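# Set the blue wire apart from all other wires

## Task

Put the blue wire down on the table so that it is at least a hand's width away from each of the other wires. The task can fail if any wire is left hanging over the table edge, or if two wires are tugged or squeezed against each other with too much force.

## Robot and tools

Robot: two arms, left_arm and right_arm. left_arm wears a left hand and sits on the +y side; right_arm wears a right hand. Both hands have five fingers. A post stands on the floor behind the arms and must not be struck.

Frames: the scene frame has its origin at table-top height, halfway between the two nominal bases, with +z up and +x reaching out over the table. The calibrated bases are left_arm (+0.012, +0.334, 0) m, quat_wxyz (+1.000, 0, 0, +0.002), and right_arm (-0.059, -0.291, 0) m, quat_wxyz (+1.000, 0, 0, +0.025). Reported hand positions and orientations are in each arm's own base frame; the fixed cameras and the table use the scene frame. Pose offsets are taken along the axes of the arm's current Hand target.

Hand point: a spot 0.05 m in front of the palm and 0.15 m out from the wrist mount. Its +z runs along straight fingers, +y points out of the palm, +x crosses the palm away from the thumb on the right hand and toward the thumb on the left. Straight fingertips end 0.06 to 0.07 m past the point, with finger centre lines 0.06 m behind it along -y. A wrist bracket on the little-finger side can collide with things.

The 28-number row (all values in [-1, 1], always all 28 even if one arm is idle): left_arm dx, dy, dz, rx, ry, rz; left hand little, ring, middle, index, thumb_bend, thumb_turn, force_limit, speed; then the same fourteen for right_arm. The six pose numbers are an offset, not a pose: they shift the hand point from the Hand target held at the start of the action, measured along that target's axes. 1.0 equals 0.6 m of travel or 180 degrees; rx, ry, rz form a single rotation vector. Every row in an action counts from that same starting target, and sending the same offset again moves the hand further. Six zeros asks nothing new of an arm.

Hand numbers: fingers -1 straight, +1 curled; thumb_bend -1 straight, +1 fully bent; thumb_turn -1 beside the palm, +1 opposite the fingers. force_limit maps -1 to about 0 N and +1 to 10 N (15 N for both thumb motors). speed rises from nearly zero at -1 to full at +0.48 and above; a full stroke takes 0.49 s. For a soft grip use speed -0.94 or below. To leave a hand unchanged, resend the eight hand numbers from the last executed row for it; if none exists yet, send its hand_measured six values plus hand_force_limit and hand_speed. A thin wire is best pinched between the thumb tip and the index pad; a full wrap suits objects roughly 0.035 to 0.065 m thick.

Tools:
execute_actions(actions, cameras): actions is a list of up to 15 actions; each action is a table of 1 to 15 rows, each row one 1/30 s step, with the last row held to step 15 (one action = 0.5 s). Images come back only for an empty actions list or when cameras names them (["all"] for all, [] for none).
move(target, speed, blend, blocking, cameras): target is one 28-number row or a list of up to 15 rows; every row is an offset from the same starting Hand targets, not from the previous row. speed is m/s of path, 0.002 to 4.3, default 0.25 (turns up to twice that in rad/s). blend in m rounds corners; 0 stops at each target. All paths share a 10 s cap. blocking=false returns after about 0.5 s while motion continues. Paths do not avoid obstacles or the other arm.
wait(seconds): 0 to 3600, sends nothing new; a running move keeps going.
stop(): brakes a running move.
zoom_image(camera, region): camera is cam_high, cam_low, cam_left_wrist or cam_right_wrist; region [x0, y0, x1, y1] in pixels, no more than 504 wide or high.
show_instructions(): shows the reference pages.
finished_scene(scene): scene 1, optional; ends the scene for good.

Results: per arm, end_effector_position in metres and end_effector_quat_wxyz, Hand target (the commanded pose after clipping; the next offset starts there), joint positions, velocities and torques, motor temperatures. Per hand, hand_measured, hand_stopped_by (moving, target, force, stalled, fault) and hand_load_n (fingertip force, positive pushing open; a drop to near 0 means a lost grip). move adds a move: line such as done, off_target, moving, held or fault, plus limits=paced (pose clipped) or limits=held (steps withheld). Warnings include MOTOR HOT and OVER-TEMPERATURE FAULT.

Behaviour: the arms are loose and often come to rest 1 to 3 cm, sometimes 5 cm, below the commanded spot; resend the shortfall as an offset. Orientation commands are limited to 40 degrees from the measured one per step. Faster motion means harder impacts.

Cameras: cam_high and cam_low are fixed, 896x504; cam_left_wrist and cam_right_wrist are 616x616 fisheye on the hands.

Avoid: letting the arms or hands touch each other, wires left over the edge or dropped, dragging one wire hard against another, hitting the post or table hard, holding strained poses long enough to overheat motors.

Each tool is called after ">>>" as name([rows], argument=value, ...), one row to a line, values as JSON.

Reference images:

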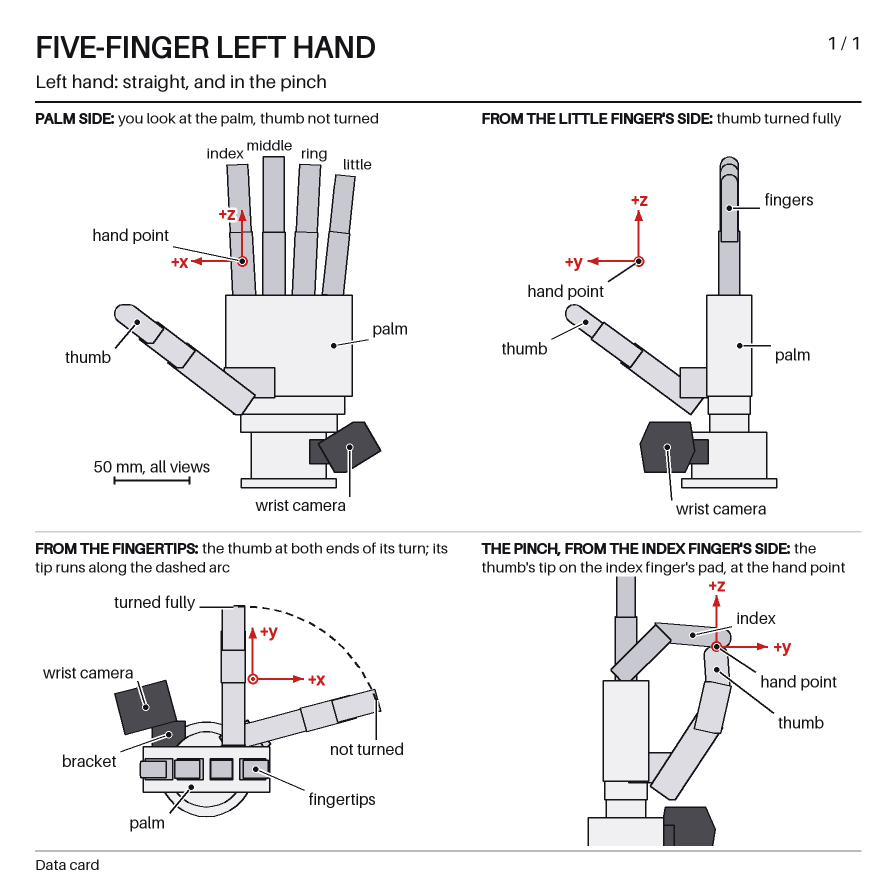

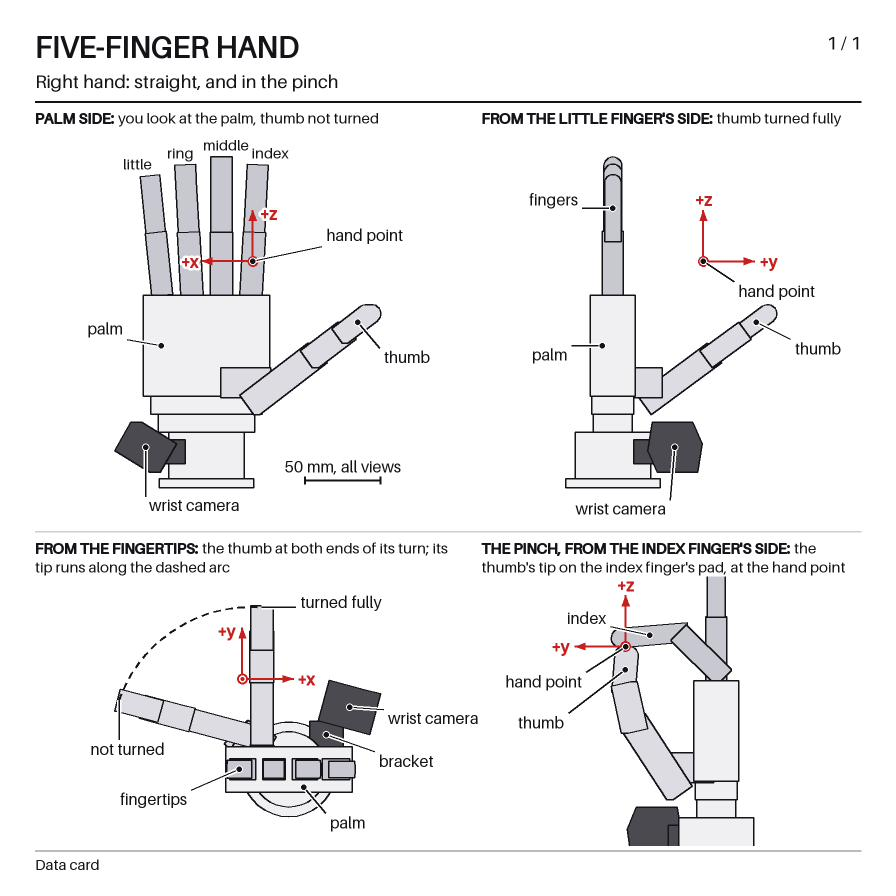

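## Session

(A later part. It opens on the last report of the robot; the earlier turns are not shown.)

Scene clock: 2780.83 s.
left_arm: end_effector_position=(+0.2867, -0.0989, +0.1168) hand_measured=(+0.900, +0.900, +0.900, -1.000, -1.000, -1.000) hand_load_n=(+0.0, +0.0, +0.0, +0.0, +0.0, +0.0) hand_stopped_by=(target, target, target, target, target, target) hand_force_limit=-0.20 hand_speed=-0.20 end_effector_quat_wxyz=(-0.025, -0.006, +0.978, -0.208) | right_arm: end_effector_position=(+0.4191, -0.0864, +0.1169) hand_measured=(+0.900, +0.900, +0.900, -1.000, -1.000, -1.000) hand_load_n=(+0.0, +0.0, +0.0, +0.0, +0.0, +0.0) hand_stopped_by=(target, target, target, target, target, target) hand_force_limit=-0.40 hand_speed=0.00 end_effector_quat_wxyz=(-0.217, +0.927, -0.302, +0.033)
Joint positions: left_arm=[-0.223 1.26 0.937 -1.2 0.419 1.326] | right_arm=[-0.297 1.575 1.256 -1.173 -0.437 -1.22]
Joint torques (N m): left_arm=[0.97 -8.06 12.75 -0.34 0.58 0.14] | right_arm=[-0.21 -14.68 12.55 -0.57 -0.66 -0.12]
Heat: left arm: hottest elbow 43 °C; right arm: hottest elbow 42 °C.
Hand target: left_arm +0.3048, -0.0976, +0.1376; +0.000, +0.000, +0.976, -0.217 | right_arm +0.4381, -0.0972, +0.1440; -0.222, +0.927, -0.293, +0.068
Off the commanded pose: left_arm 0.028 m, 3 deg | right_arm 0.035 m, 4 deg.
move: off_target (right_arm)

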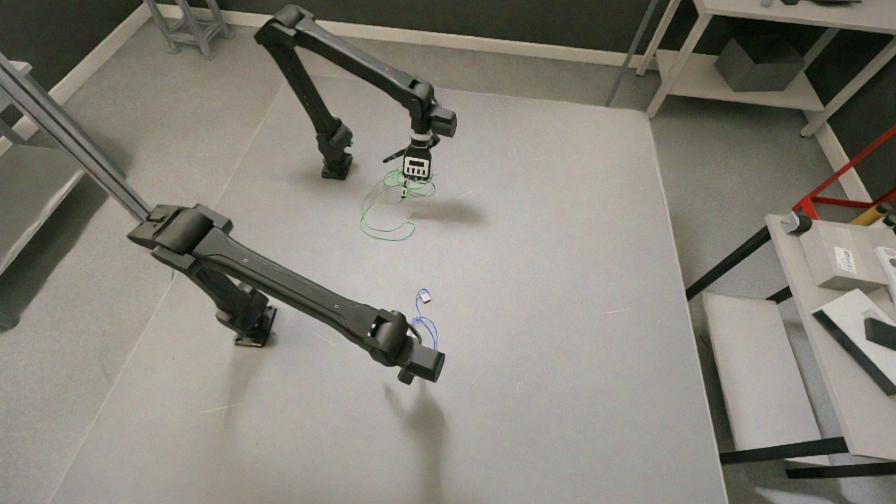

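>>> move(target=[0,-0.0424,-0.0905,0,0,0,0.9,0.9,0.9,-1,-1,-1,-0.2,-0.2,-0.0878,0.1395,-0.2193,0,0,0,0.9,0.9,0.9,-1,-1,-1,-0.4,0], speed=0.1, cameras=["cam_high","cam_left_wrist"])

>>> zoom_image(camera="cam_high", region=[340, 140, 480, 280])

>>> zoom_image(camera="cam_high", region=[380, 270, 480, 370])

Scene clock: 2791.50 s.
left_arm: end_effector_position=(+0.2896, -0.0995, +0.1750) hand_measured=(+0.900, +0.900, +0.900, -1.000, -1.000, -1.000) hand_load_n=(+0.0, +0.0, +0.0, +0.0, -0.5, +0.0) hand_stopped_by=(target, target, target, target, target, target) hand_force_limit=-0.20 hand_speed=-0.20 end_effector_quat_wxyz=(-0.027, -0.006, +0.978, -0.207) | right_arm: end_effector_position=(+0.3039, -0.1698, +0.1997) hand_measured=(+0.900, +0.900, +0.900, -1.000, -1.000, -1.000) hand_load_n=(+0.0, +0.0, +0.0, +0.0, +0.0, +0.0) hand_stopped_by=(target, target, target, target, target, target) hand_force_limit=-0.40 hand_speed=0.00 end_effector_quat_wxyz=(-0.226, +0.923, -0.308, +0.036)
Joint positions: left_arm=[-0.223 1.232 1.07 -1.365 0.419 1.326] | right_arm=[-0.602 1.378 1.264 -1.516 -0.458 -1.542]
Joint torques (N m): left_arm=[1.67 -8.12 13.24 -0.29 0.59 0.14] | right_arm=[0.15 -10.75 12.72 -0.81 -0.67 -0.13]
Heat: left arm: hottest elbow 44 °C; right arm: hottest elbow 42 °C.
Hand target: left_arm +0.3048, -0.0976, +0.1975; +0.000, +0.000, +0.976, -0.217 | right_arm +0.3182, -0.1770, +0.2237; -0.222, +0.927, -0.293, +0.068
Off the commanded pose: left_arm 0.027 m, 3 deg | right_arm 0.029 m, 4 deg.
move: off_target (left_arm, right_arm)
cam_left_wrist: T_world_to_cam=[[-0.23642, -0.90074, 0.36439, -0.0806], [-0.82546, 0.38402, 0.4137, 0.20638], [-0.51257, -0.20298, -0.83431, 0.39247]] pos_world=[0.35247, -0.07219, 0.27143]

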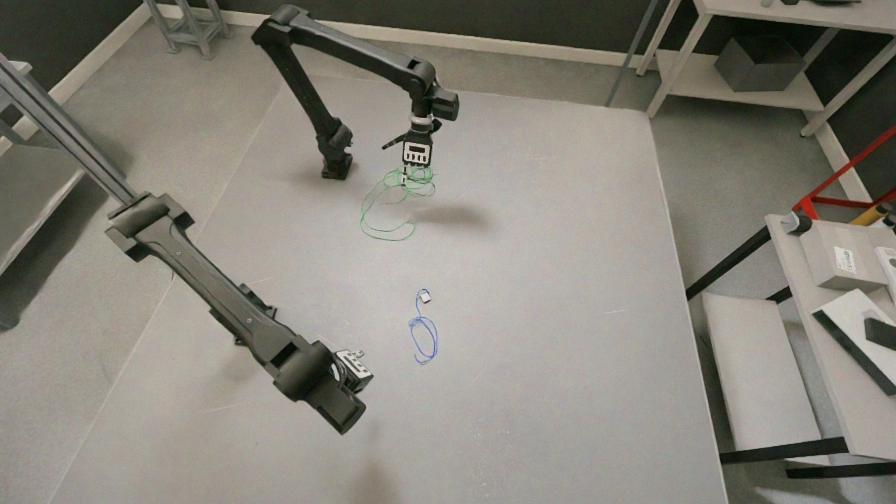

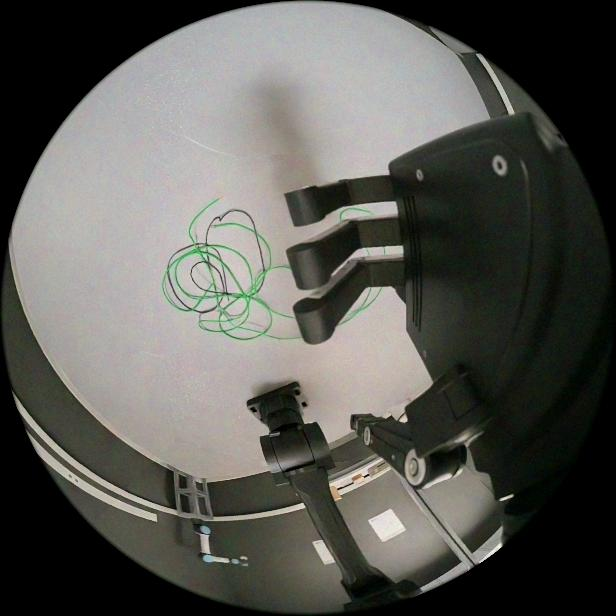

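Scaled by 3.600 from the camera's image (finer frame: 1280x720).

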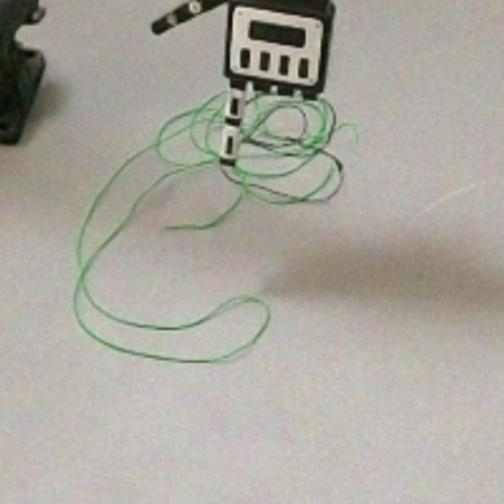

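Scaled by 5.040 from the camera's image (finer frame: 1280x720).

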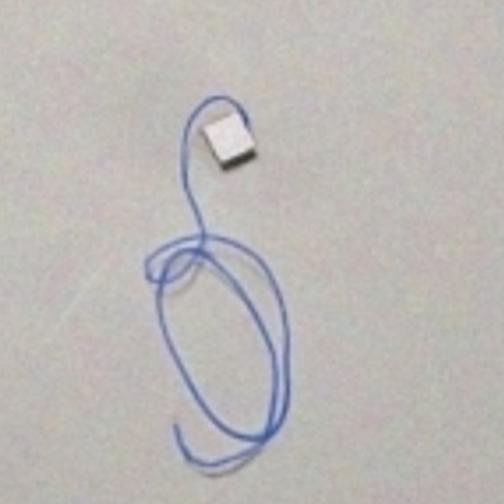

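>>> finished_scene()

The scene is finished: the task was done.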